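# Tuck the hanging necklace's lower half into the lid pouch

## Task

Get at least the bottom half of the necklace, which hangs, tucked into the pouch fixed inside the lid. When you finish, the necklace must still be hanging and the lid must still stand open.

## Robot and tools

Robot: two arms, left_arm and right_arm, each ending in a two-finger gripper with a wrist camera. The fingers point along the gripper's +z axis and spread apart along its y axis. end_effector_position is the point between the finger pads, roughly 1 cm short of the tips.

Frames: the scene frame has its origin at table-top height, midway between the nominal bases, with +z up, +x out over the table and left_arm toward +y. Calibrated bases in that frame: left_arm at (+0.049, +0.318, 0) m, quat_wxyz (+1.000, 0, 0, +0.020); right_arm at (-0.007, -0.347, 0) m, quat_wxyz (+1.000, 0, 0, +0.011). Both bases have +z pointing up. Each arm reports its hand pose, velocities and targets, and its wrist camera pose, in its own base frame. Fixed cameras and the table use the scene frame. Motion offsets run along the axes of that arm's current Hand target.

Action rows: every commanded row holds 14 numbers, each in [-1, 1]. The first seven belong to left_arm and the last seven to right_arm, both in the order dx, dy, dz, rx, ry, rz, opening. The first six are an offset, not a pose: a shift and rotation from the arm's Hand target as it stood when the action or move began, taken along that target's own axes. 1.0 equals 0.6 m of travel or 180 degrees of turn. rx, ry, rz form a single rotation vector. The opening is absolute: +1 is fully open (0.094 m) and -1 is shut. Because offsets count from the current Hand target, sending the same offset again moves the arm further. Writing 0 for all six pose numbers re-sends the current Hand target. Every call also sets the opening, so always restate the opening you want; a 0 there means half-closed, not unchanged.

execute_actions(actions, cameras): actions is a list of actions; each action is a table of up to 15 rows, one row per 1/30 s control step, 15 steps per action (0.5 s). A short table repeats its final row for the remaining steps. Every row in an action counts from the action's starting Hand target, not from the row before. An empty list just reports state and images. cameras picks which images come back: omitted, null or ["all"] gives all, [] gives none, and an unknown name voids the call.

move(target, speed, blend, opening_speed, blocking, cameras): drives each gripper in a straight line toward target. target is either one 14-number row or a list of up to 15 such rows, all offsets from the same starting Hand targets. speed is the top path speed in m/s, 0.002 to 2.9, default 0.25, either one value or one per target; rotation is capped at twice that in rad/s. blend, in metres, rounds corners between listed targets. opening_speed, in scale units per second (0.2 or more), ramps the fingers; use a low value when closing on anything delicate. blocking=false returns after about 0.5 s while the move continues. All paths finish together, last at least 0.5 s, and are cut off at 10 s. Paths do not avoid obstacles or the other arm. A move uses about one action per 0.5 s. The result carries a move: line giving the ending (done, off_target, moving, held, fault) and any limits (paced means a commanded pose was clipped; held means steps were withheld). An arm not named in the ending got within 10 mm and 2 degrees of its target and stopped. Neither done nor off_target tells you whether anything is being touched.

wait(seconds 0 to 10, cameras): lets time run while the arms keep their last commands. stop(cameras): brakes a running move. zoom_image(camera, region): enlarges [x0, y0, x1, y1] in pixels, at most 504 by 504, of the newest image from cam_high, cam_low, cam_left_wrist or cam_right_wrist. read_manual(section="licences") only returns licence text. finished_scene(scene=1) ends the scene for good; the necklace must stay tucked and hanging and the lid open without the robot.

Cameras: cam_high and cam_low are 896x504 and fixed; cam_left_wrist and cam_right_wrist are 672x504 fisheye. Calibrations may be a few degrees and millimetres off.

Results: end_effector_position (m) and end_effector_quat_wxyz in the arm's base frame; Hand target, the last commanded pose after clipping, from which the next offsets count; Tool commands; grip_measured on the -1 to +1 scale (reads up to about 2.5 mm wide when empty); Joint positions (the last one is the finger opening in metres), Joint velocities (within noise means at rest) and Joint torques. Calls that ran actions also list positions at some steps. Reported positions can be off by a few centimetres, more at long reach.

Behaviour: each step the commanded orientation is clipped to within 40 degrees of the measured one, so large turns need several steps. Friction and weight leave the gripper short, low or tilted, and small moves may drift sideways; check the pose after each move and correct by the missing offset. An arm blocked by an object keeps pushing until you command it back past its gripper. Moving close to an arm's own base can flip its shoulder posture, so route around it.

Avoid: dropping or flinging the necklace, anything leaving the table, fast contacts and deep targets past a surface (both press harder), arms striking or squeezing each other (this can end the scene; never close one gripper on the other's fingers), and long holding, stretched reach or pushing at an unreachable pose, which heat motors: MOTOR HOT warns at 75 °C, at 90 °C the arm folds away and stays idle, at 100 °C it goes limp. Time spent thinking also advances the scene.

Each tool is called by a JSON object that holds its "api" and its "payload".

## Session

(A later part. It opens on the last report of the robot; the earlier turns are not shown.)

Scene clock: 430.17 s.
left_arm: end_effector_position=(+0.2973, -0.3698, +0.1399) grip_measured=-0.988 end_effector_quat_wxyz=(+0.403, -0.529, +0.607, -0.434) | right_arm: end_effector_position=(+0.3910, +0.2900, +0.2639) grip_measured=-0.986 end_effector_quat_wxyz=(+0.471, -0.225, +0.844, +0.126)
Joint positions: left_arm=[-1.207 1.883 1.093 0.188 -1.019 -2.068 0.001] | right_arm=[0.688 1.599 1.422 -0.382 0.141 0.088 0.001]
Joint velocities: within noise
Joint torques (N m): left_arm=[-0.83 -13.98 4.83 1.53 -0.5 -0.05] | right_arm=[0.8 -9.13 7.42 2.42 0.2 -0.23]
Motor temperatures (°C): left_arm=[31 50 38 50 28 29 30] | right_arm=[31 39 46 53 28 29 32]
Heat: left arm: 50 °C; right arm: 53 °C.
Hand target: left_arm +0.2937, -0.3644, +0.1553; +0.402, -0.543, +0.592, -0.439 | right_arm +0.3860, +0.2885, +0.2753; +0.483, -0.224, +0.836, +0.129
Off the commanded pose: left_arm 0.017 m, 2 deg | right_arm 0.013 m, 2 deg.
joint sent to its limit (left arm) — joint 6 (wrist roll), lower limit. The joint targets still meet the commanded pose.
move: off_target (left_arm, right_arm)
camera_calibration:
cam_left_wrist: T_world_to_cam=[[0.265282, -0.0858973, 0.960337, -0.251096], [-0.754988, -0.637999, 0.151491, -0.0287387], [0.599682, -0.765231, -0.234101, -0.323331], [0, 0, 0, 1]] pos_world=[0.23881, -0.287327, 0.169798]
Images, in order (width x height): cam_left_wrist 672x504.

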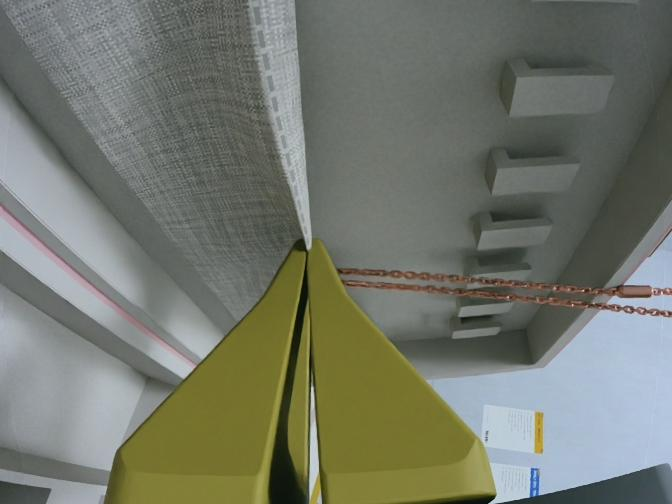

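{"api": "move", "payload": {"target": [0, 0, 0, 0, 0, 0, -1, 0.0355, -0.0025, 0.0127, 0, 0, 0, -1], "speed": 0.04, "cameras": ["cam_left_wrist", "cam_right_wrist"]}}

{"api": "zoom_image", "payload": {"camera": "cam_right_wrist", "region": [190, 180, 430, 360]}}

Scene clock: 431.83 s.
left_arm: end_effector_position=(+0.2973, -0.3698, +0.1399) grip_measured=-0.988 end_effector_quat_wxyz=(+0.403, -0.529, +0.607, -0.434) | right_arm: end_effector_position=(+0.3875, +0.2871, +0.2419) grip_measured=-0.986 end_effector_quat_wxyz=(+0.471, -0.225, +0.844, +0.126)
Joint positions: left_arm=[-1.207 1.883 1.093 0.188 -1.019 -2.068 0.001] | right_arm=[0.688 1.58 1.315 -0.294 0.141 0.088 0.001]
Joint velocities: within noise
Joint torques (N m): left_arm=[-0.76 -14.34 4.89 1.49 -0.46 -0.02] | right_arm=[0.64 -9.05 7.45 2.4 0.18 -0.24]
Motor temperatures (°C): left_arm=[31 50 38 50 28 29 30] | right_arm=[31 40 46 53 28 29 32]
Heat: left arm: 50 °C; right arm: 53 °C.
Hand target: left_arm +0.2937, -0.3644, +0.1553; +0.402, -0.543, +0.592, -0.439 | right_arm +0.3832, +0.2852, +0.2532; +0.483, -0.224, +0.836, +0.129
Off the commanded pose: left_arm 0.017 m, 2 deg | right_arm 0.012 m, 2 deg.
joint sent to its limit (left arm) — joint 6 (wrist roll), lower limit. The joint targets still meet the commanded pose.
move: off_target (left_arm, right_arm)
camera_calibration:
cam_left_wrist: T_world_to_cam=[[0.265282, -0.0858973, 0.960337, -0.251096], [-0.754988, -0.637999, 0.151491, -0.0287387], [0.599682, -0.765231, -0.234101, -0.323331], [0, 0, 0, 1]] pos_world=[0.23881, -0.287327, 0.169798]
cam_right_wrist: T_world_to_cam=[[0.416791, -0.90895, 0.00976365, 0.0890659], [-0.872332, -0.402975, -0.276853, 0.529506], [0.25558, 0.106873, -0.960863, 0.211587], [0, 0, 0, 1]] pos_world=[0.370706, 0.271721, 0.349032]
Images, in order (width x height): cam_left_wrist 672x504, cam_right_wrist 672x504.

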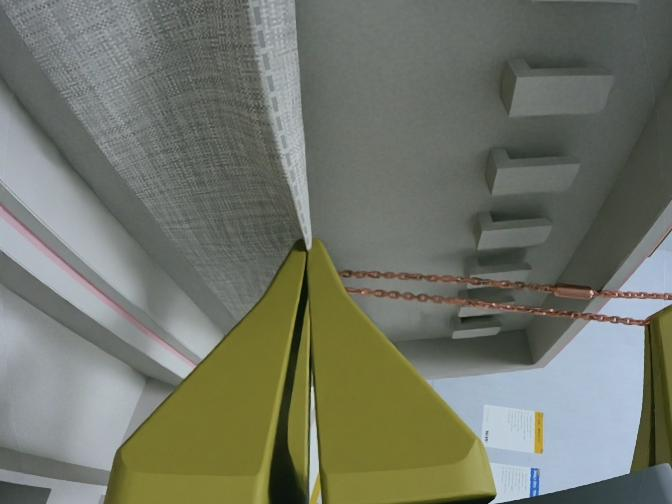

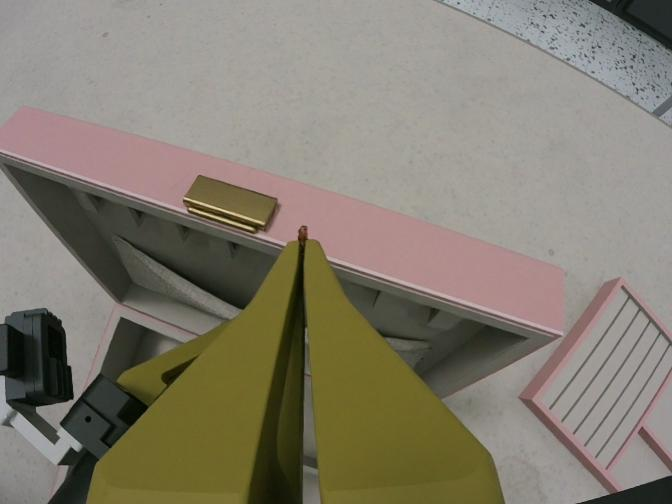

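Scaled by 2.100 from the camera's 672x504 image, which has a finer 960x720 frame.

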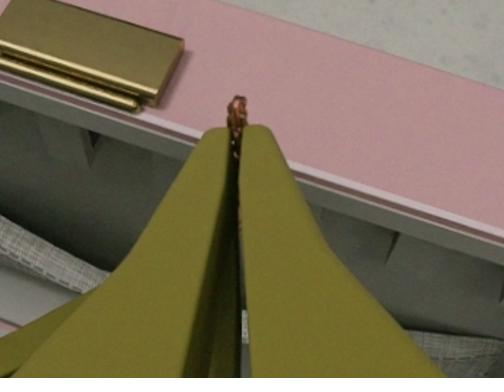

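{"api": "move", "payload": {"target": [[0, 0, 0, 0, 0, 0, -1, 0.0114, -0.0061, -0.0197, 0, 0, 0, -1], [0, 0, 0, 0, 0, 0, -1, 0.0634, -0.0061, 0.0103, 0, 0, 0, -1]], "speed": 0.04, "cameras": ["cam_left_wrist", "cam_right_wrist"]}}

Scene clock: 434.90 s.
left_arm: end_effector_position=(+0.2973, -0.3698, +0.1399) grip_measured=-0.988 end_effector_quat_wxyz=(+0.403, -0.529, +0.607, -0.434) | right_arm: end_effector_position=(+0.3747, +0.2766, +0.2145) grip_measured=-0.986 end_effector_quat_wxyz=(+0.478, -0.223, +0.839, +0.129)
Joint positions: left_arm=[-1.207 1.883 1.093 0.188 -1.019 -2.068 0.001] | right_arm=[0.688 1.518 1.13 -0.152 0.141 0.088 0.001]
Joint velocities: within noise
Joint torques (N m): left_arm=[-0.77 -14.05 4.9 1.56 -0.5 0] | right_arm=[0.28 -7.15 7.41 2.39 0.15 -0.26]
Motor temperatures (°C): left_arm=[31 50 38 49 28 29 30] | right_arm=[31 40 46 53 28 29 32]
Heat: left arm: 50 °C; right arm: 53 °C.
Hand target: left_arm +0.2937, -0.3644, +0.1553; +0.402, -0.543, +0.592, -0.439 | right_arm +0.3732, +0.2751, +0.2171; +0.483, -0.224, +0.836, +0.129
Off the commanded pose: left_arm 0.017 m, 2 deg | right_arm 0.003 m, 1 deg.
joint sent to its limit (left arm) — joint 6 (wrist roll), lower limit. The joint targets still meet the commanded pose.
move: off_target (left_arm)
camera_calibration:
cam_left_wrist: T_world_to_cam=[[0.265282, -0.0858973, 0.960337, -0.251096], [-0.754988, -0.637999, 0.151491, -0.0287387], [0.599682, -0.765231, -0.234101, -0.323331], [0, 0, 0, 1]] pos_world=[0.23881, -0.287327, 0.169798]
cam_right_wrist: T_world_to_cam=[[0.416676, -0.909041, 0.0049615, 0.0861554], [-0.86812, -0.399527, -0.294526, 0.507792], [0.269718, 0.118415, -0.955631, 0.180161], [0, 0, 0, 1]] pos_world=[0.356333, 0.259862, 0.321298]
Images, in order (width x height): cam_left_wrist 672x504, cam_right_wrist 672x504.

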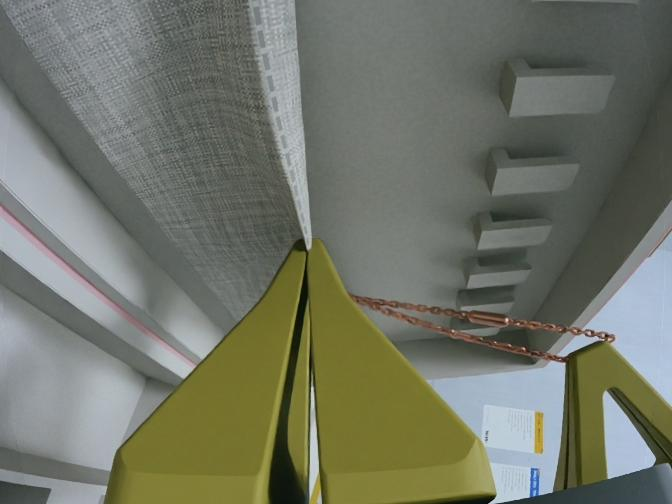

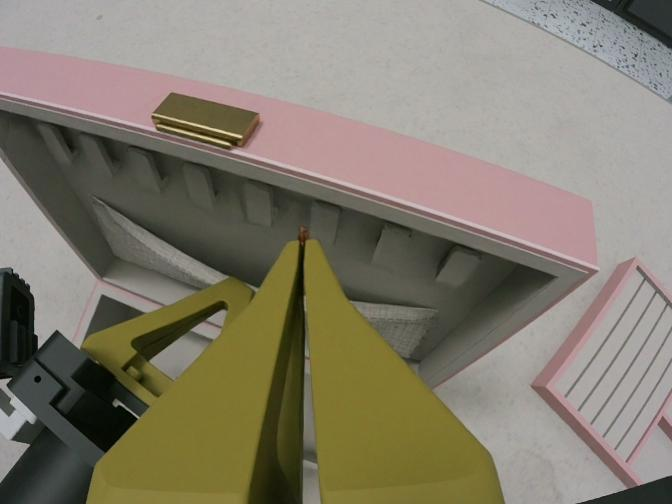

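{"api": "zoom_image", "payload": {"camera": "cam_right_wrist", "region": [180, 170, 480, 380]}}

Scaled by 1.680 from the camera's 672x504 image, which has a finer 960x720 frame.

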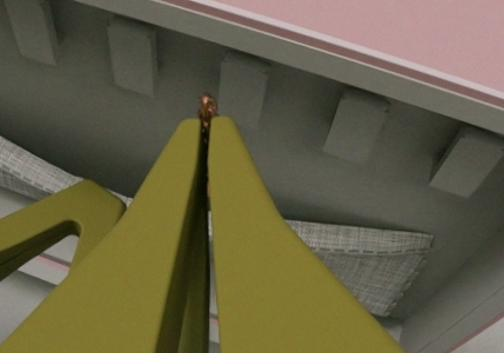

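{"api": "move", "payload": {"target": [0, 0, 0, 0, 0, 0, -1, 0.0147, 0.0012, 0.0063, 0, 0, 0, -1], "speed": 0.04, "cameras": ["cam_left_wrist"]}}

{"api": "zoom_image", "payload": {"camera": "cam_left_wrist", "region": [290, 220, 672, 440]}}

Scene clock: 437.03 s.
left_arm: end_effector_position=(+0.2973, -0.3698, +0.1399) grip_measured=-0.988 end_effector_quat_wxyz=(+0.403, -0.529, +0.607, -0.434) | right_arm: end_effector_position=(+0.3738, +0.2759, +0.2063) grip_measured=-0.986 end_effector_quat_wxyz=(+0.480, -0.223, +0.839, +0.130)
Joint positions: left_arm=[-1.207 1.883 1.093 0.188 -1.019 -2.068 0.001] | right_arm=[0.688 1.518 1.095 -0.113 0.141 0.088 0.001]
Joint velocities: within noise
Joint torques (N m): left_arm=[-0.94 -13.91 4.96 1.48 -0.5 -0.03] | right_arm=[0.51 -6.91 7.34 2.42 0.16 -0.25]
Motor temperatures (°C): left_arm=[31 50 38 49 28 29 30] | right_arm=[31 40 46 54 28 29 32]
Heat: left arm: 50 °C; right arm: 54 °C.
Hand target: left_arm +0.2937, -0.3644, +0.1553; +0.402, -0.543, +0.592, -0.439 | right_arm +0.3719, +0.2752, +0.2077; +0.483, -0.224, +0.836, +0.129
Off the commanded pose: left_arm 0.017 m, 2 deg | right_arm 0.002 m, 1 deg.
joint sent to its limit (left arm) — joint 6 (wrist roll), lower limit. The joint targets still meet the commanded pose.
move: off_target (left_arm)
camera_calibration:
cam_left_wrist: T_world_to_cam=[[0.265282, -0.0858973, 0.960337, -0.251096], [-0.754988, -0.637999, 0.151491, -0.0287387], [0.599682, -0.765231, -0.234101, -0.323331], [0, 0, 0, 1]] pos_world=[0.23881, -0.287327, 0.169798]
Images, in order (width x height): cam_left_wrist 672x504.

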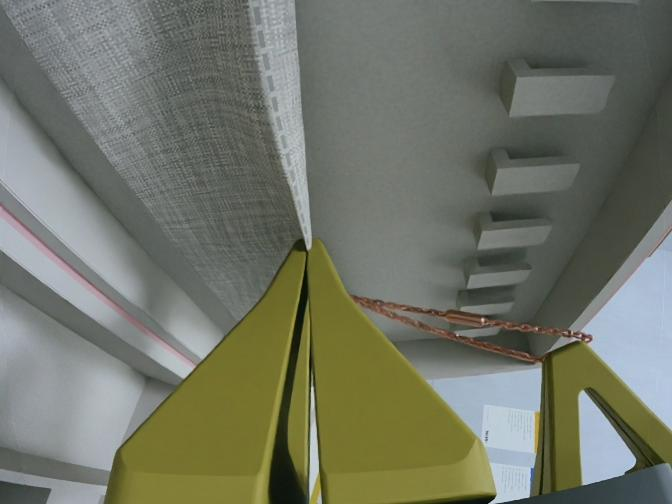

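Scaled by 1.319 from the camera's 672x504 image, which has a finer 960x720 frame.

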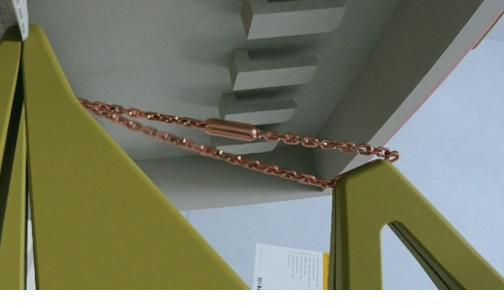

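{"api": "move", "payload": {"target": [0, 0, 0, 0, 0, 0, -0.8, 0, 0, 0, 0, 0, 0, -1], "speed": 0.05, "opening_speed": 0.2, "cameras": ["cam_left_wrist"]}}

{"api": "zoom_image", "payload": {"camera": "cam_left_wrist", "region": [220, 180, 440, 360]}}

Scene clock: 444.77 s.
left_arm: end_effector_position=(+0.2975, -0.3678, +0.1400) grip_measured=-0.802 end_effector_quat_wxyz=(+0.408, -0.529, +0.606, -0.431) | right_arm: end_effector_position=(+0.3739, +0.2760, +0.2065) grip_measured=-0.986 end_effector_quat_wxyz=(+0.480, -0.223, +0.839, +0.130)
Joint positions: left_arm=[-1.207 1.883 1.093 0.182 -1.029 -2.068 0.009] | right_arm=[0.688 1.518 1.095 -0.112 0.141 0.088 0.001]
Joint velocities: within noise
Joint torques (N m): left_arm=[-0.64 -14.11 4.83 1.57 -0.4 0.03] | right_arm=[0.53 -6.93 7.35 2.41 0.17 -0.25]
Motor temperatures (°C): left_arm=[31 51 38 49 28 29 30] | right_arm=[31 40 46 54 28 29 32]
Heat: left arm: 51 °C; right arm: 54 °C.
Hand target: left_arm +0.2937, -0.3644, +0.1553; +0.402, -0.543, +0.593, -0.439 | right_arm +0.3719, +0.2752, +0.2077; +0.483, -0.224, +0.836, +0.129
Off the commanded pose: left_arm 0.016 m, 3 deg | right_arm 0.002 m, 0 deg.
joint sent to its limit (left arm) — joint 6 (wrist roll), lower limit. The joint targets still meet the commanded pose.
move: off_target (left_arm)
camera_calibration:
cam_left_wrist: T_world_to_cam=[[0.262848, -0.0911106, 0.960526, -0.252239], [-0.750044, -0.645517, 0.144019, -0.0304818], [0.606914, -0.758292, -0.23801, -0.320947], [0, 0, 0, 1]] pos_world=[0.238225, -0.286029, 0.170284]
Images, in order (width x height): cam_left_wrist 672x504.

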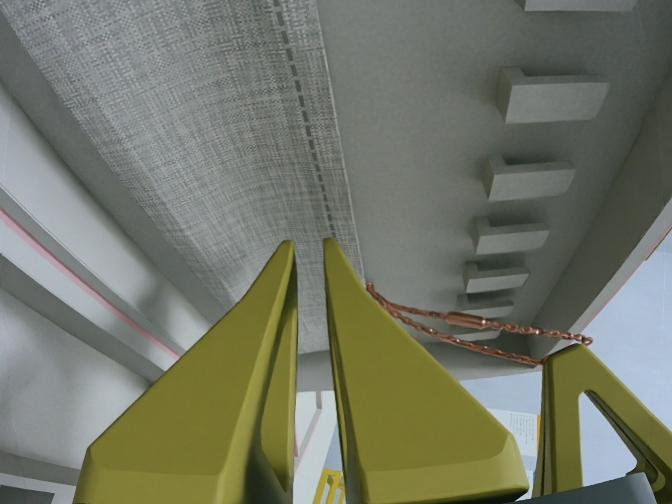

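Scaled by 2.291 from the camera's 672x504 image, which has a finer 960x720 frame.

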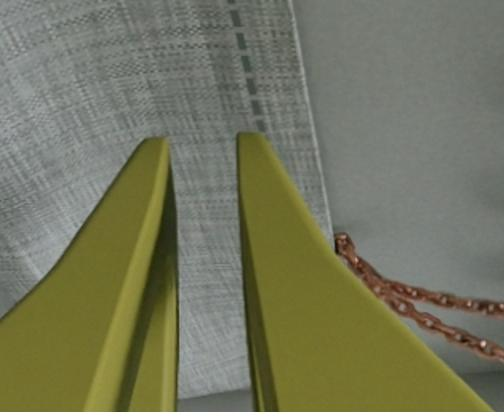

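{"api": "move", "payload": {"target": [0, -0.01, -0.085, 0, 0, 0, -0.6, 0, 0, 0, 0, 0, 0, -1], "speed": 0.1, "cameras": ["cam_left_wrist"]}}

{"api": "zoom_image", "payload": {"camera": "cam_left_wrist", "region": [200, 60, 560, 300]}}

Scene clock: 446.07 s.
left_arm: end_effector_position=(+0.2495, -0.3644, +0.1641) grip_measured=-0.602 end_effector_quat_wxyz=(+0.416, -0.502, +0.609, -0.452) | right_arm: end_effector_position=(+0.3740, +0.2760, +0.2066) grip_measured=-0.986 end_effector_quat_wxyz=(+0.480, -0.223, +0.838, +0.130)
Joint positions: left_arm=[-1.329 1.767 1.01 0.158 -1.121 -2.068 0.019] | right_arm=[0.688 1.518 1.095 -0.112 0.141 0.088 0.001]
Joint velocities: within noise
Joint torques (N m): left_arm=[-0.69 -12.55 5.3 1.53 -0.39 0.02] | right_arm=[0.51 -6.94 7.36 2.41 0.17 -0.25]
Motor temperatures (°C): left_arm=[31 52 38 49 28 29 30] | right_arm=[31 40 46 54 28 29 32]
Heat: left arm: 52 °C; right arm: 54 °C.
Hand target: left_arm +0.2470, -0.3602, +0.1759; +0.402, -0.543, +0.593, -0.438 | right_arm +0.3719, +0.2752, +0.2077; +0.483, -0.224, +0.836, +0.129
Off the commanded pose: left_arm 0.013 m, 6 deg | right_arm 0.002 m, 0 deg.
joint sent to its limit (left arm) — joint 6 (wrist roll), lower limit. The joint targets are off in orientation, not in position.
move: off_target (left_arm)
camera_calibration:
cam_left_wrist: T_world_to_cam=[[0.207387, -0.108067, 0.972272, -0.256766], [-0.785144, -0.611263, 0.0995307, -0.0392234], [0.583558, -0.784015, -0.211616, -0.291362], [0, 0, 0, 1]] pos_world=[0.19248, -0.280156, 0.191894]
Images, in order (width x height): cam_left_wrist 672x504.

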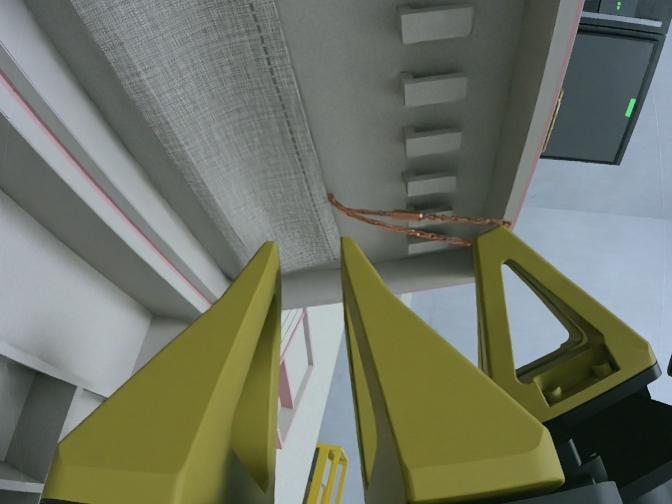

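Scaled by 1.400 from the camera's 672x504 image, which has a finer 960x720 frame.

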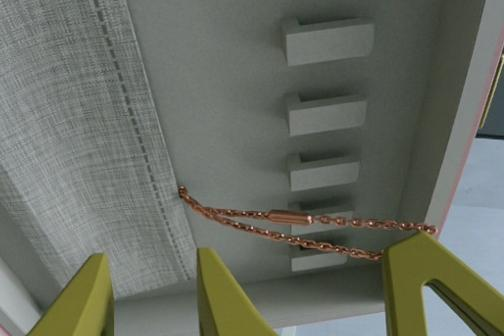

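{"api": "move", "payload": {"target": [-0.16, 0.0237, -0.0774, 0, 0, 0, -0.6, 0, 0, 0, 0, 0, 0, -1], "speed": 0.2, "cameras": []}}

Scene clock: 453.63 s.
left_arm: end_effector_position=(+0.2094, -0.2633, +0.1731) grip_measured=-0.602 end_effector_quat_wxyz=(+0.416, -0.492, +0.604, -0.469) | right_arm: end_effector_position=(+0.3740, +0.2760, +0.2066) grip_measured=-0.986 end_effector_quat_wxyz=(+0.480, -0.223, +0.838, +0.130)
Joint positions: left_arm=[-1.388 1.326 0.594 0.155 -1.166 -2.068 0.019] | right_arm=[0.688 1.518 1.095 -0.112 0.141 0.088 0.001]
Joint velocities: within noise
Joint torques (N m): left_arm=[-0.83 -6.53 5.14 1.47 -0.42 -0.03] | right_arm=[0.54 -6.93 7.35 2.41 0.17 -0.24]
Motor temperatures (°C): left_arm=[31 52 37 48 28 29 30] | right_arm=[31 40 47 55 28 29 32]
Heat: left arm: 52 °C; right arm: 55 °C.
Hand target: left_arm +0.2069, -0.2605, +0.1758; +0.402, -0.543, +0.593, -0.438 | right_arm +0.3719, +0.2752, +0.2077; +0.483, -0.224, +0.836, +0.129
Off the commanded pose: left_arm 0.005 m, 7 deg | right_arm 0.002 m, 0 deg.
joint sent to its limit (left arm) — joint 6 (wrist roll), lower limit. The joint targets are off in orientation, not in position.
move: off_target (left_arm)
No camera images: "cameras" was empty.

{"api": "move", "payload": {"target": [0, 0, 0, 0, 0, 0, -0.6, -0.0064, 0.0037, -0.0099, 0.0332, -0.1649, 0.541, -1], "speed": 0.25, "cameras": ["cam_left_wrist", "cam_right_wrist"]}}

Scene clock: 458.67 s.
left_arm: end_effector_position=(+0.2095, -0.2631, +0.1733) grip_measured=-0.602 end_effector_quat_wxyz=(+0.416, -0.492, +0.604, -0.469) | right_arm: end_effector_position=(+0.3662, +0.2720, +0.2153) grip_measured=-0.986 end_effector_quat_wxyz=(+0.408, +0.526, +0.590, +0.456)
Joint positions: left_arm=[-1.388 1.326 0.594 0.155 -1.167 -2.068 0.019] | right_arm=[0.9 1.569 0.948 0.269 0.755 1.816 0.001]
Joint velocities: within noise
Joint torques (N m): left_arm=[-1.03 -6.32 5.14 1.49 -0.41 0.03] | right_arm=[0.69 -4.7 10.11 2 0.35 -0.12]
Motor temperatures (°C): left_arm=[31 51 37 48 28 29 30] | right_arm=[31 40 47 55 28 29 32]
Heat: left arm: 51 °C; right arm: 55 °C.
Hand target: left_arm +0.2069, -0.2605, +0.1759; +0.402, -0.543, +0.593, -0.438 | right_arm +0.3680, +0.2756, +0.2139; +0.408, +0.531, +0.590, +0.452
Off the commanded pose: left_arm 0.005 m, 7 deg | right_arm 0.004 m, 1 deg.
joint sent to its limit (left arm) — joint 6 (wrist roll), lower limit. The joint targets are off in orientation, not in position.
move: off_target (left_arm)
camera_calibration:
cam_left_wrist: T_world_to_cam=[[0.176427, -0.0965796, 0.979564, -0.238175], [-0.800324, -0.593421, 0.0856362, 0.00063459], [0.573023, -0.799077, -0.18199, -0.193501], [0, 0, 0, 1]] pos_world=[0.153409, -0.177248, 0.198038]
cam_right_wrist: T_world_to_cam=[[-0.332414, 0.000166038, -0.943134, 0.316629], [-0.706725, 0.662145, 0.249207, 0.0338248], [0.624532, 0.749376, -0.219989, -0.276223], [0, 0, 0, 1]] pos_world=[0.301667, 0.184545, 0.229428]
Images, in order (width x height): cam_left_wrist 672x504, cam_right_wrist 672x504.

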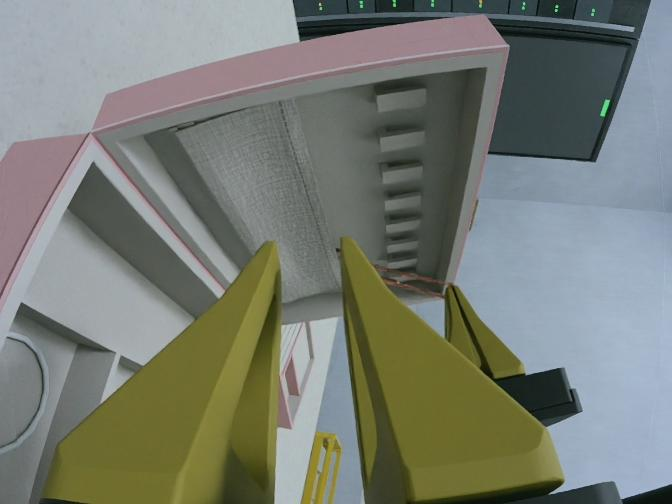

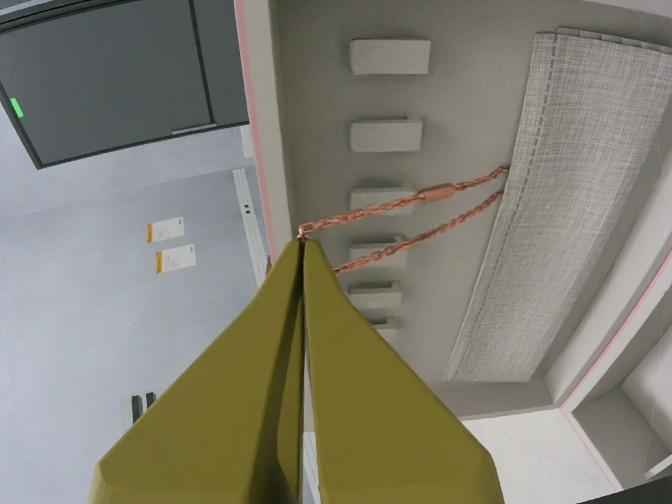

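{"api": "move", "payload": {"target": [0, 0, 0, 0, 0, 0, -0.6, 0.01347, -0.01258, 0.02583, 0, 0, 0, -1], "speed": 0.06, "cameras": ["cam_right_wrist"]}}

Scene clock: 461.57 s.
left_arm: end_effector_position=(+0.2095, -0.2630, +0.1733) grip_measured=-0.602 end_effector_quat_wxyz=(+0.416, -0.492, +0.604, -0.469) | right_arm: end_effector_position=(+0.3747, +0.2825, +0.2009) grip_measured=-0.986 end_effector_quat_wxyz=(+0.408, +0.526, +0.596, +0.449)
Joint positions: left_arm=[-1.388 1.326 0.594 0.155 -1.168 -2.068 0.019] | right_arm=[0.9 1.642 0.977 0.294 0.756 1.817 0.001]
Joint velocities: within noise
Joint torques (N m): left_arm=[-0.83 -6.78 5.01 1.54 -0.39 0.01] | right_arm=[-0.13 -5.22 9.88 2.17 0.26 -0.17]
Motor temperatures (°C): left_arm=[31 50 37 48 28 29 30] | right_arm=[31 40 47 54 28 29 32]
Heat: left arm: 50 °C; right arm: 54 °C.
Hand target: left_arm +0.2069, -0.2604, +0.1759; +0.402, -0.543, +0.593, -0.438 | right_arm +0.3801, +0.2849, +0.2025; +0.408, +0.531, +0.590, +0.452
Off the commanded pose: left_arm 0.004 m, 7 deg | right_arm 0.006 m, 1 deg.
joint sent to its limit (left arm) — joint 6 (wrist roll), lower limit. The joint targets are off in orientation, not in position.
move: off_target (left_arm)
camera_calibration:
cam_right_wrist: T_world_to_cam=[[-0.343192, -0.0123437, -0.939184, 0.312716], [-0.702961, 0.666548, 0.248113, 0.0341117], [0.622948, 0.74536, -0.237431, -0.287308], [0, 0, 0, 1]] pos_world=[0.310279, 0.195271, 0.217019]
Images, in order (width x height): cam_right_wrist 672x504.

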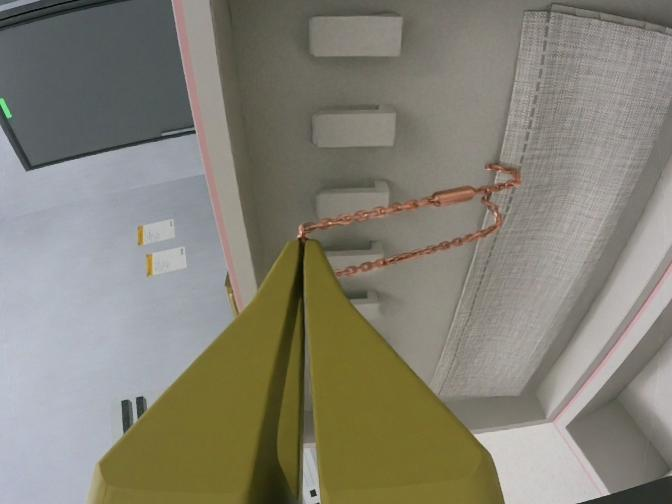

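{"api": "move", "payload": {"target": [0, 0, 0, 0, 0, 0, -0.6, 0.0003, 0.0031, 0.0436, 0, 0, 0, -1], "speed": 0.06, "cameras": ["cam_right_wrist", "cam_left_wrist"]}}

Scene clock: 463.00 s.
left_arm: end_effector_position=(+0.2095, -0.2630, +0.1733) grip_measured=-0.602 end_effector_quat_wxyz=(+0.416, -0.492, +0.604, -0.469) | right_arm: end_effector_position=(+0.4008, +0.2829, +0.1977) grip_measured=-0.986 end_effector_quat_wxyz=(+0.408, +0.535, +0.586, +0.452)
Joint positions: left_arm=[-1.388 1.326 0.594 0.155 -1.168 -2.068 0.019] | right_arm=[0.848 1.716 1.038 0.325 0.72 1.815 0.001]
Joint velocities: within noise
Joint torques (N m): left_arm=[-0.9 -6.49 5.31 1.57 -0.37 -0.01] | right_arm=[0.03 -5.67 9.89 2.2 0.13 -0.41]
Motor temperatures (°C): left_arm=[31 50 37 48 28 29 30] | right_arm=[31 40 47 54 28 29 32]
Heat: left arm: 50 °C; right arm: 54 °C.
Hand target: left_arm +0.2069, -0.2605, +0.1759; +0.402, -0.543, +0.593, -0.438 | right_arm +0.4057, +0.2878, +0.1977; +0.408, +0.530, +0.590, +0.452
Off the commanded pose: left_arm 0.004 m, 7 deg | right_arm 0.007 m, 1 deg.
joint sent to its limit (left arm) — joint 6 (wrist roll), lower limit. The joint targets are off in orientation, not in position.
move: off_target (left_arm)
camera_calibration:
cam_left_wrist: T_world_to_cam=[[0.176238, -0.0965608, 0.9796, -0.238248], [-0.800147, -0.593688, 0.0854321, 0.000592354], [0.573328, -0.79888, -0.181893, -0.193514], [0, 0, 0, 1]] pos_world=[0.153409, -0.177248, 0.198138]
cam_right_wrist: T_world_to_cam=[[-0.341592, 0.0128919, -0.93976, 0.310974], [-0.691104, 0.674194, 0.260457, 0.0436351], [0.636938, 0.738442, -0.22139, -0.311377], [0, 0, 0, 1]] pos_world=[0.33471, 0.196506, 0.21194]
Images, in order (width x height): cam_left_wrist 672x504, cam_right_wrist 672x504.

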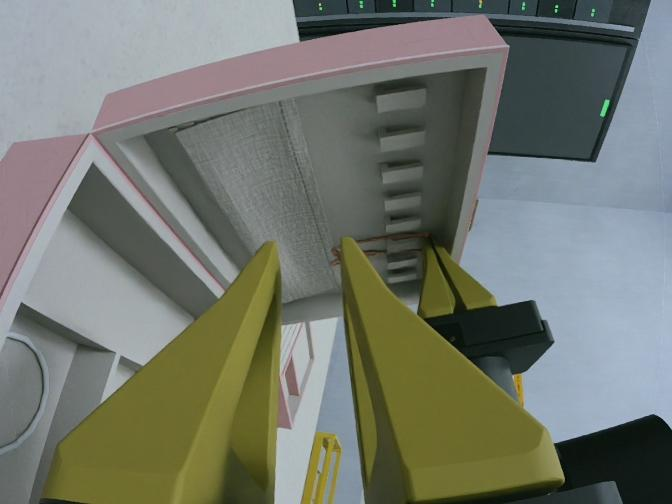

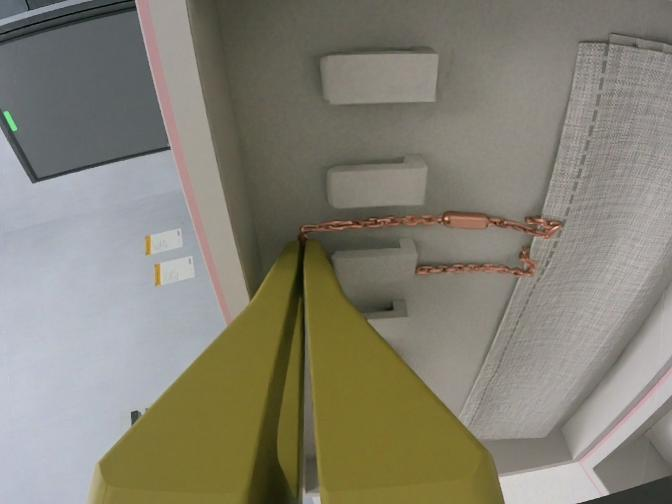

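{"api": "zoom_image", "payload": {"camera": "cam_right_wrist", "region": [260, 170, 580, 350]}}

Scaled by 1.575 from the camera's 672x504 image, which has a finer 960x720 frame.

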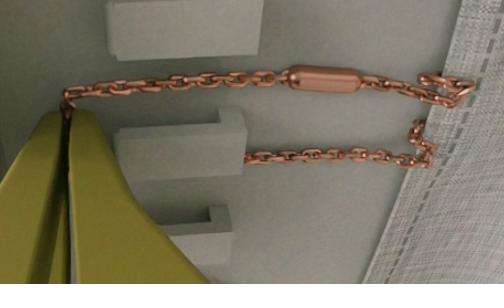

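{"api": "execute_actions", "payload": {"actions": [], "cameras": ["cam_right_wrist", "cam_left_wrist"]}}

Scene clock: 464.93 s.
left_arm: end_effector_position=(+0.2095, -0.2630, +0.1733) grip_measured=-0.602 end_effector_quat_wxyz=(+0.416, -0.492, +0.604, -0.469) | right_arm: end_effector_position=(+0.4008, +0.2831, +0.1978) grip_measured=-0.986 end_effector_quat_wxyz=(+0.407, +0.535, +0.586, +0.452)
Joint positions: left_arm=[-1.388 1.326 0.594 0.155 -1.168 -2.068 0.019] | right_arm=[0.848 1.716 1.038 0.326 0.719 1.815 0.001]
Joint velocities: within noise
Joint torques (N m): left_arm=[-0.96 -6.58 5.33 1.48 -0.4 -0.03] | right_arm=[0.02 -5.71 9.85 2.22 0.15 -0.4]
Motor temperatures (°C): left_arm=[31 50 37 48 28 29 30] | right_arm=[31 40 48 54 28 29 32]
Heat: left arm: 50 °C; right arm: 54 °C.
Hand target: left_arm +0.2069, -0.2605, +0.1759; +0.402, -0.543, +0.593, -0.438 | right_arm +0.4057, +0.2878, +0.1976; +0.408, +0.530, +0.590, +0.452
Tool commands: left_gripper/opening=-0.6 right_gripper/opening=-1.0
Off the commanded pose: left_arm 0.004 m, 7 deg | right_arm 0.007 m, 1 deg.
camera_calibration:
cam_left_wrist: T_world_to_cam=[[0.176238, -0.0965608, 0.9796, -0.238248], [-0.800147, -0.593688, 0.0854321, 0.000592354], [0.573328, -0.79888, -0.181893, -0.193514], [0, 0, 0, 1]] pos_world=[0.153409, -0.177248, 0.198138]
cam_right_wrist: T_world_to_cam=[[-0.341441, 0.0132505, -0.93981, 0.310893], [-0.691874, 0.673249, 0.260856, 0.0439354], [0.636182, 0.739297, -0.220707, -0.311647], [0, 0, 0, 1]] pos_world=[0.334814, 0.196701, 0.211937]
Images, in order (width x height): cam_left_wrist 672x504, cam_right_wrist 672x504.

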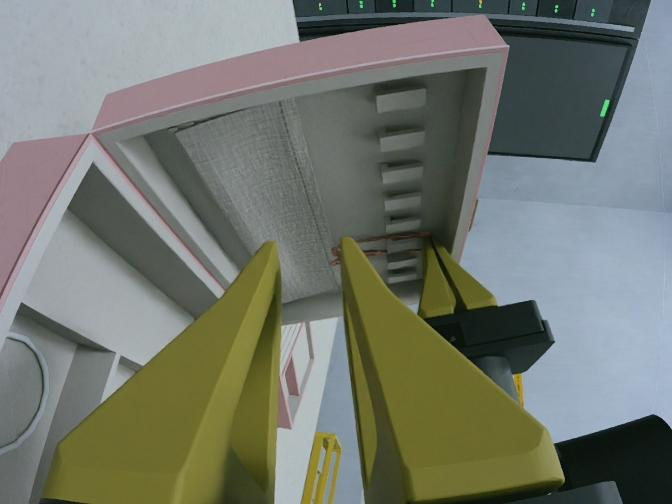

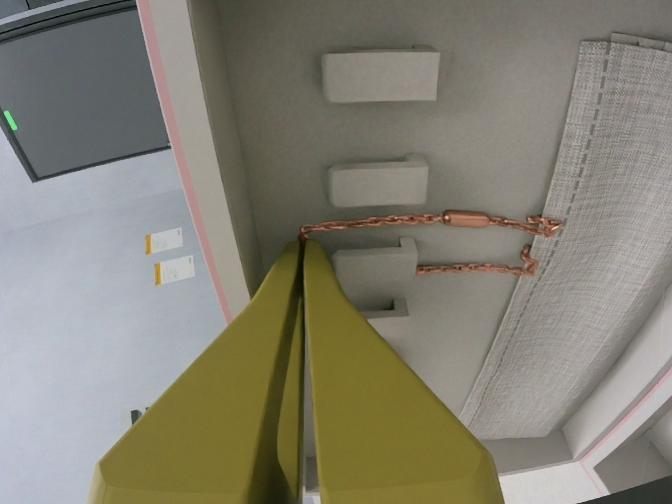

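{"api": "zoom_image", "payload": {"camera": "cam_right_wrist", "region": [220, 120, 620, 400]}}

{"api": "zoom_image", "payload": {"camera": "cam_left_wrist", "region": [300, 180, 500, 330]}}

Scaled by 1.260 from the camera's 672x504 image, which has a finer 960x720 frame.

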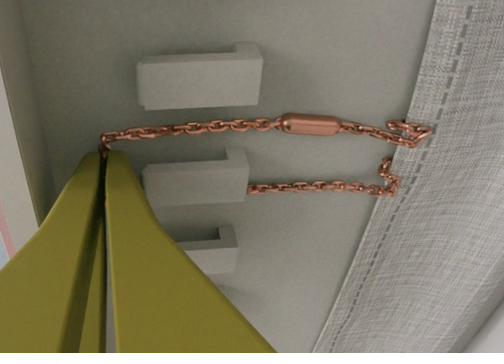

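Scaled by 2.520 from the camera's 672x504 image, which has a finer 960x720 frame.

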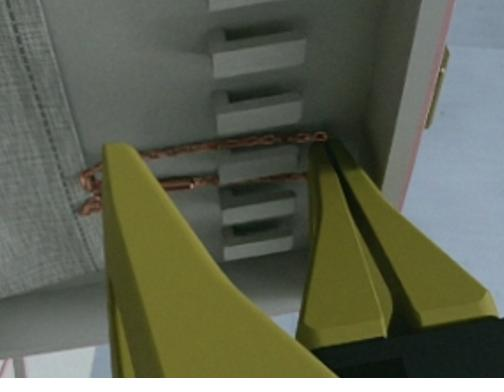

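{"api": "move", "payload": {"target": [[0,0,0,0,0,0,-0.6,0.005,0,0,0,0,0,-1],[0,0,0,0,0,0,-0.6,0.00508,-0.0006,0.01,0,0,0,-1]], "speed": 0.02, "cameras": ["cam_right_wrist", "cam_left_wrist"]}}

Scene clock: 468.03 s.
left_arm: end_effector_position=(+0.2095, -0.2630, +0.1733) grip_measured=-0.602 end_effector_quat_wxyz=(+0.416, -0.492, +0.604, -0.469) | right_arm: end_effector_position=(+0.4056, +0.2857, +0.1970) grip_measured=-0.986 end_effector_quat_wxyz=(+0.408, +0.536, +0.585, +0.452)
Joint positions: left_arm=[-1.388 1.326 0.594 0.155 -1.168 -2.068 0.019] | right_arm=[0.844 1.737 1.058 0.328 0.719 1.814 0.001]
Joint velocities: within noise
Joint torques (N m): left_arm=[-0.77 -6.37 4.94 1.53 -0.37 -0.01] | right_arm=[0.01 -5.56 10 2.25 0.11 -0.41]
Motor temperatures (°C): left_arm=[31 49 37 48 28 29 30] | right_arm=[31 40 48 54 28 29 32]
Heat: left arm: 49 °C; right arm: 54 °C.
Hand target: left_arm +0.2069, -0.2605, +0.1758; +0.402, -0.543, +0.593, -0.439 | right_arm +0.4110, +0.2913, +0.1957; +0.408, +0.531, +0.590, +0.452
Off the commanded pose: left_arm 0.004 m, 7 deg | right_arm 0.008 m, 1 deg.
joint sent to its limit (left arm) — joint 6 (wrist roll), lower limit. The joint targets are off in orientation, not in position.
move: off_target (left_arm)
camera_calibration:
cam_left_wrist: T_world_to_cam=[[0.176238, -0.0965608, 0.9796, -0.238248], [-0.800147, -0.593688, 0.0854321, 0.000592354], [0.573328, -0.79888, -0.181893, -0.193514], [0, 0, 0, 1]] pos_world=[0.153409, -0.177248, 0.198138]
cam_right_wrist: T_world_to_cam=[[-0.340261, 0.0140878, -0.940226, 0.311059], [-0.689898, 0.675684, 0.259793, 0.044449], [0.638955, 0.737057, -0.220189, -0.317383], [0, 0, 0, 1]] pos_world=[0.3393, 0.199514, 0.211034]
Images, in order (width x height): cam_left_wrist 672x504, cam_right_wrist 672x504.

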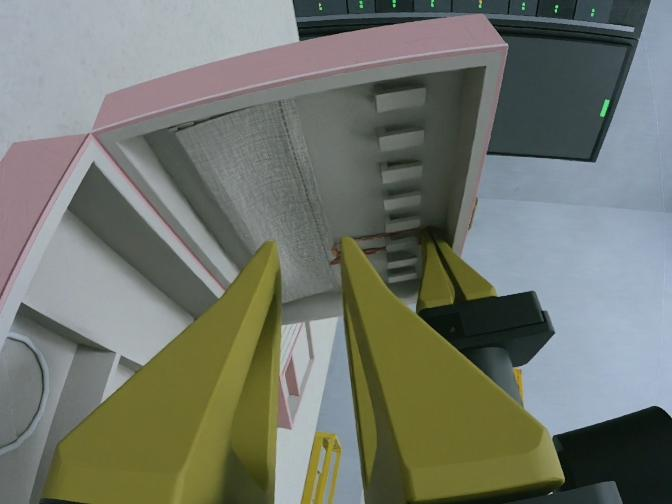

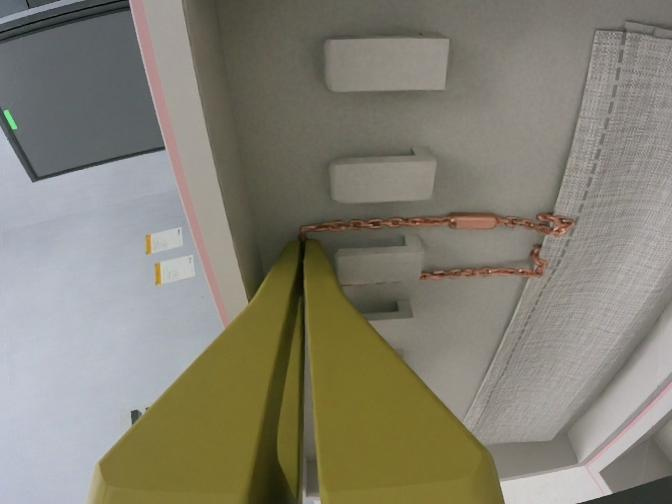

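{"api": "zoom_image", "payload": {"camera": "cam_right_wrist", "region": [270, 190, 470, 330]}}

Scaled by 2.520 from the camera's 672x504 image, which has a finer 960x720 frame.

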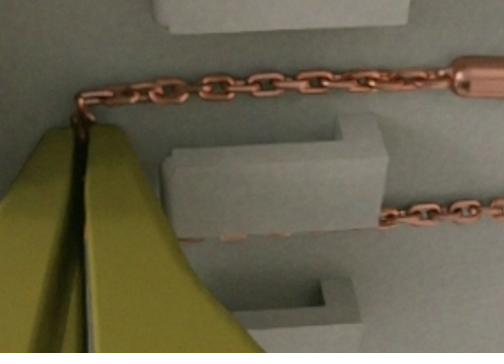

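{"api": "zoom_image", "payload": {"camera": "cam_left_wrist", "region": [360, 190, 480, 290]}}

Scaled by 4.200 from the camera's 672x504 image, which has a finer 960x720 frame.

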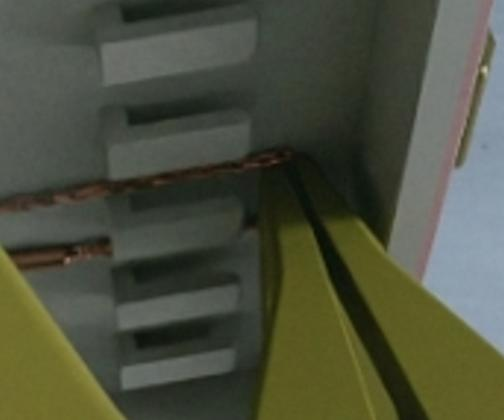

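{"api": "move", "payload": {"target": [0,0,0,0,0,0,-0.6,0,-0.0003,0.0058,0,0,0,-1], "speed": 0.02, "cameras": ["cam_right_wrist"]}}

{"api": "zoom_image", "payload": {"camera": "cam_right_wrist", "region": [270, 190, 470, 330]}}

Scene clock: 469.90 s.
left_arm: end_effector_position=(+0.2095, -0.2630, +0.1733) grip_measured=-0.602 end_effector_quat_wxyz=(+0.416, -0.492, +0.604, -0.469) | right_arm: end_effector_position=(+0.4083, +0.2862, +0.1960) grip_measured=-0.986 end_effector_quat_wxyz=(+0.410, +0.536, +0.584, +0.451)
Joint positions: left_arm=[-1.388 1.326 0.594 0.155 -1.168 -2.068 0.019] | right_arm=[0.84 1.748 1.066 0.333 0.718 1.811 0.001]
Joint velocities: within noise
Joint torques (N m): left_arm=[-0.88 -6.48 5.2 1.53 -0.4 -0.05] | right_arm=[-0.18 -5.65 9.99 2.25 0.08 -0.38]
Motor temperatures (°C): left_arm=[31 49 37 48 28 29 30] | right_arm=[31 40 48 54 28 29 32]
Heat: left arm: 49 °C; right arm: 54 °C.
Hand target: left_arm +0.2069, -0.2604, +0.1759; +0.402, -0.543, +0.593, -0.438 | right_arm +0.4143, +0.2917, +0.1945; +0.408, +0.531, +0.590, +0.452
Off the commanded pose: left_arm 0.004 m, 7 deg | right_arm 0.008 m, 1 deg.
joint sent to its limit (left arm) — joint 6 (wrist roll), lower limit. The joint targets are off in orientation, not in position.
move: off_target (left_arm)
camera_calibration:
cam_right_wrist: T_world_to_cam=[[-0.339489, 0.0134225, -0.940514, 0.310983], [-0.688472, 0.677751, 0.258185, 0.0453565], [0.6409, 0.735169, -0.220848, -0.319844], [0, 0, 0, 1]] pos_world=[0.34179, 0.200225, 0.210136]
Images, in order (width x height): cam_right_wrist 672x504.

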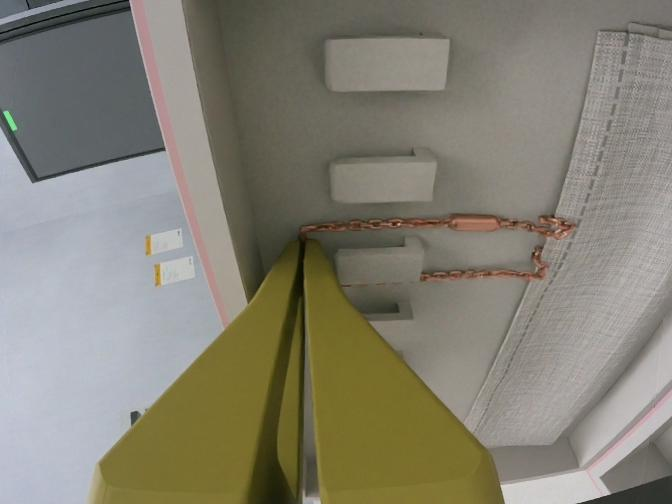

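Scaled by 2.520 from the camera's 672x504 image, which has a finer 960x720 frame.

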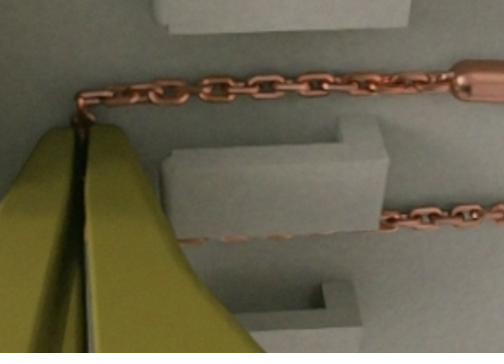

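{"api": "move", "payload": {"target": [0,0,0,0,0,0,-0.6,-0.01667,0.00014,-0.00152,0,0,0,-1], "speed": 0.02, "cameras": ["cam_right_wrist"]}}

{"api": "zoom_image", "payload": {"camera": "cam_right_wrist", "region": [270, 190, 470, 330]}}

Scene clock: 471.40 s.
left_arm: end_effector_position=(+0.2095, -0.2630, +0.1733) grip_measured=-0.602 end_effector_quat_wxyz=(+0.416, -0.492, +0.604, -0.469) | right_arm: end_effector_position=(+0.4118, +0.2861, +0.1955) grip_measured=-0.986 end_effector_quat_wxyz=(+0.403, +0.532, +0.590, +0.454)
Joint positions: left_arm=[-1.388 1.326 0.594 0.155 -1.168 -2.068 0.019] | right_arm=[0.826 1.748 1.066 0.336 0.684 1.803 0.001]
Joint velocities: within noise
Joint torques (N m): left_arm=[-0.94 -6.68 5.12 1.53 -0.42 0.04] | right_arm=[-0.49 -7.58 7.09 2.34 0.21 -0.4]
Motor temperatures (°C): left_arm=[31 49 37 48 28 29 30] | right_arm=[31 40 48 54 28 29 32]
Heat: left arm: 49 °C; right arm: 54 °C.
Hand target: left_arm +0.2069, -0.2604, +0.1759; +0.402, -0.543, +0.593, -0.438 | right_arm +0.4146, +0.2817, +0.1950; +0.408, +0.530, +0.590, +0.452
Off the commanded pose: left_arm 0.004 m, 7 deg | right_arm 0.005 m, 1 deg.
joint sent to its limit (left arm) — joint 6 (wrist roll), lower limit. The joint targets are off in orientation, not in position.
move: off_target (left_arm)
camera_calibration:
cam_right_wrist: T_world_to_cam=[[-0.3446, 0.00911864, -0.938705, 0.314771], [-0.700261, 0.663473, 0.263511, 0.0558759], [0.625208, 0.748145, -0.222247, -0.319047], [0, 0, 0, 1]] pos_world=[0.347068, 0.198751, 0.209846]
Images, in order (width x height): cam_right_wrist 672x504.

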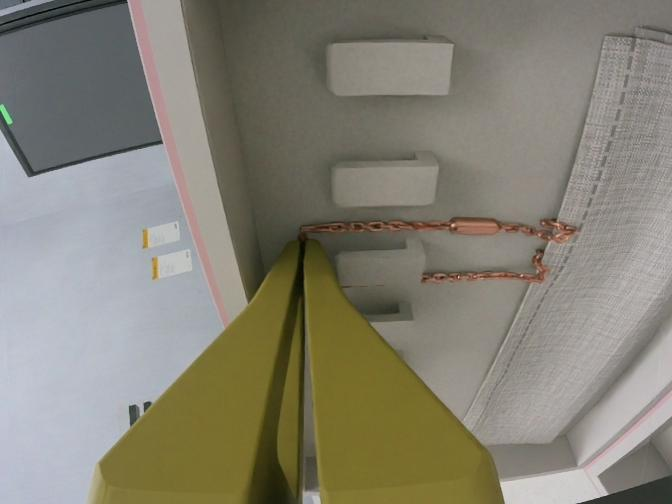

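Scaled by 2.520 from the camera's 672x504 image, which has a finer 960x720 frame.

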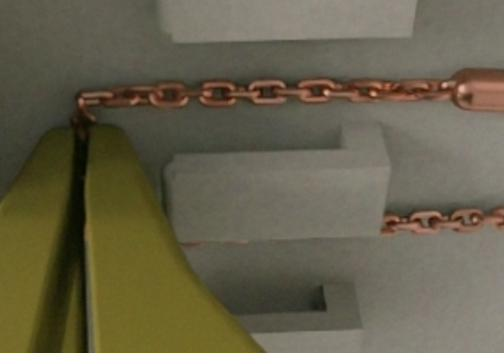

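{"api": "move", "payload": {"target": [0,0,0,0,0,0,-0.6,-0.02004,0.00036,-0.00483,0,0,0,-1], "speed": 0.02, "cameras": ["cam_right_wrist"]}}

{"api": "zoom_image", "payload": {"camera": "cam_right_wrist", "region": [270, 190, 470, 330]}}

Scene clock: 472.83 s.
left_arm: end_effector_position=(+0.2095, -0.2630, +0.1733) grip_measured=-0.602 end_effector_quat_wxyz=(+0.416, -0.492, +0.604, -0.469) | right_arm: end_effector_position=(+0.4134, +0.2783, +0.1920) grip_measured=-0.986 end_effector_quat_wxyz=(+0.402, +0.531, +0.589, +0.457)
Joint positions: left_arm=[-1.388 1.326 0.594 0.155 -1.168 -2.068 0.019] | right_arm=[0.806 1.736 1.032 0.37 0.662 1.795 0.001]
Joint velocities: within noise
Joint torques (N m): left_arm=[-0.94 -6.35 5.14 1.49 -0.33 -0.05] | right_arm=[-0.61 -9.31 6.43 2.11 0.24 -0.4]
Motor temperatures (°C): left_arm=[31 48 37 48 28 29 30] | right_arm=[31 40 48 54 28 29 32]
Heat: left arm: 48 °C; right arm: 54 °C.
Hand target: left_arm +0.2069, -0.2604, +0.1759; +0.402, -0.543, +0.593, -0.438 | right_arm +0.4130, +0.2695, +0.1958; +0.408, +0.530, +0.590, +0.452
Off the commanded pose: left_arm 0.004 m, 7 deg | right_arm 0.010 m, 1 deg.
joint sent to its limit (left arm) — joint 6 (wrist roll), lower limit. The joint targets are off in orientation, not in position.
move: off_target (left_arm)
camera_calibration:
cam_right_wrist: T_world_to_cam=[[-0.341985, 0.0127983, -0.939618, 0.310199], [-0.703323, 0.659643, 0.264967, 0.0651208], [0.623204, 0.75147, -0.216587, -0.316257], [0, 0, 0, 1]] pos_world=[0.348977, 0.190731, 0.205717]
Images, in order (width x height): cam_right_wrist 672x504.

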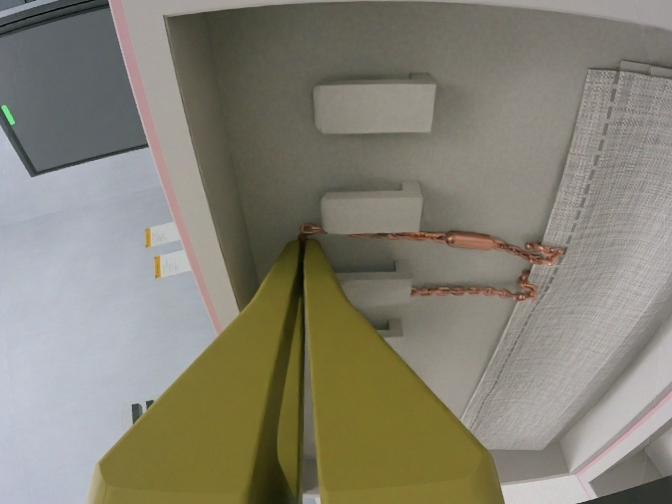

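Scaled by 2.520 from the camera's 672x504 image, which has a finer 960x720 frame.

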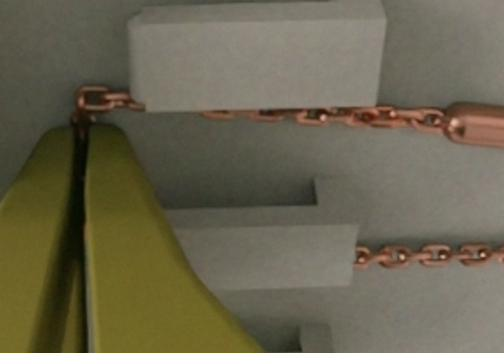

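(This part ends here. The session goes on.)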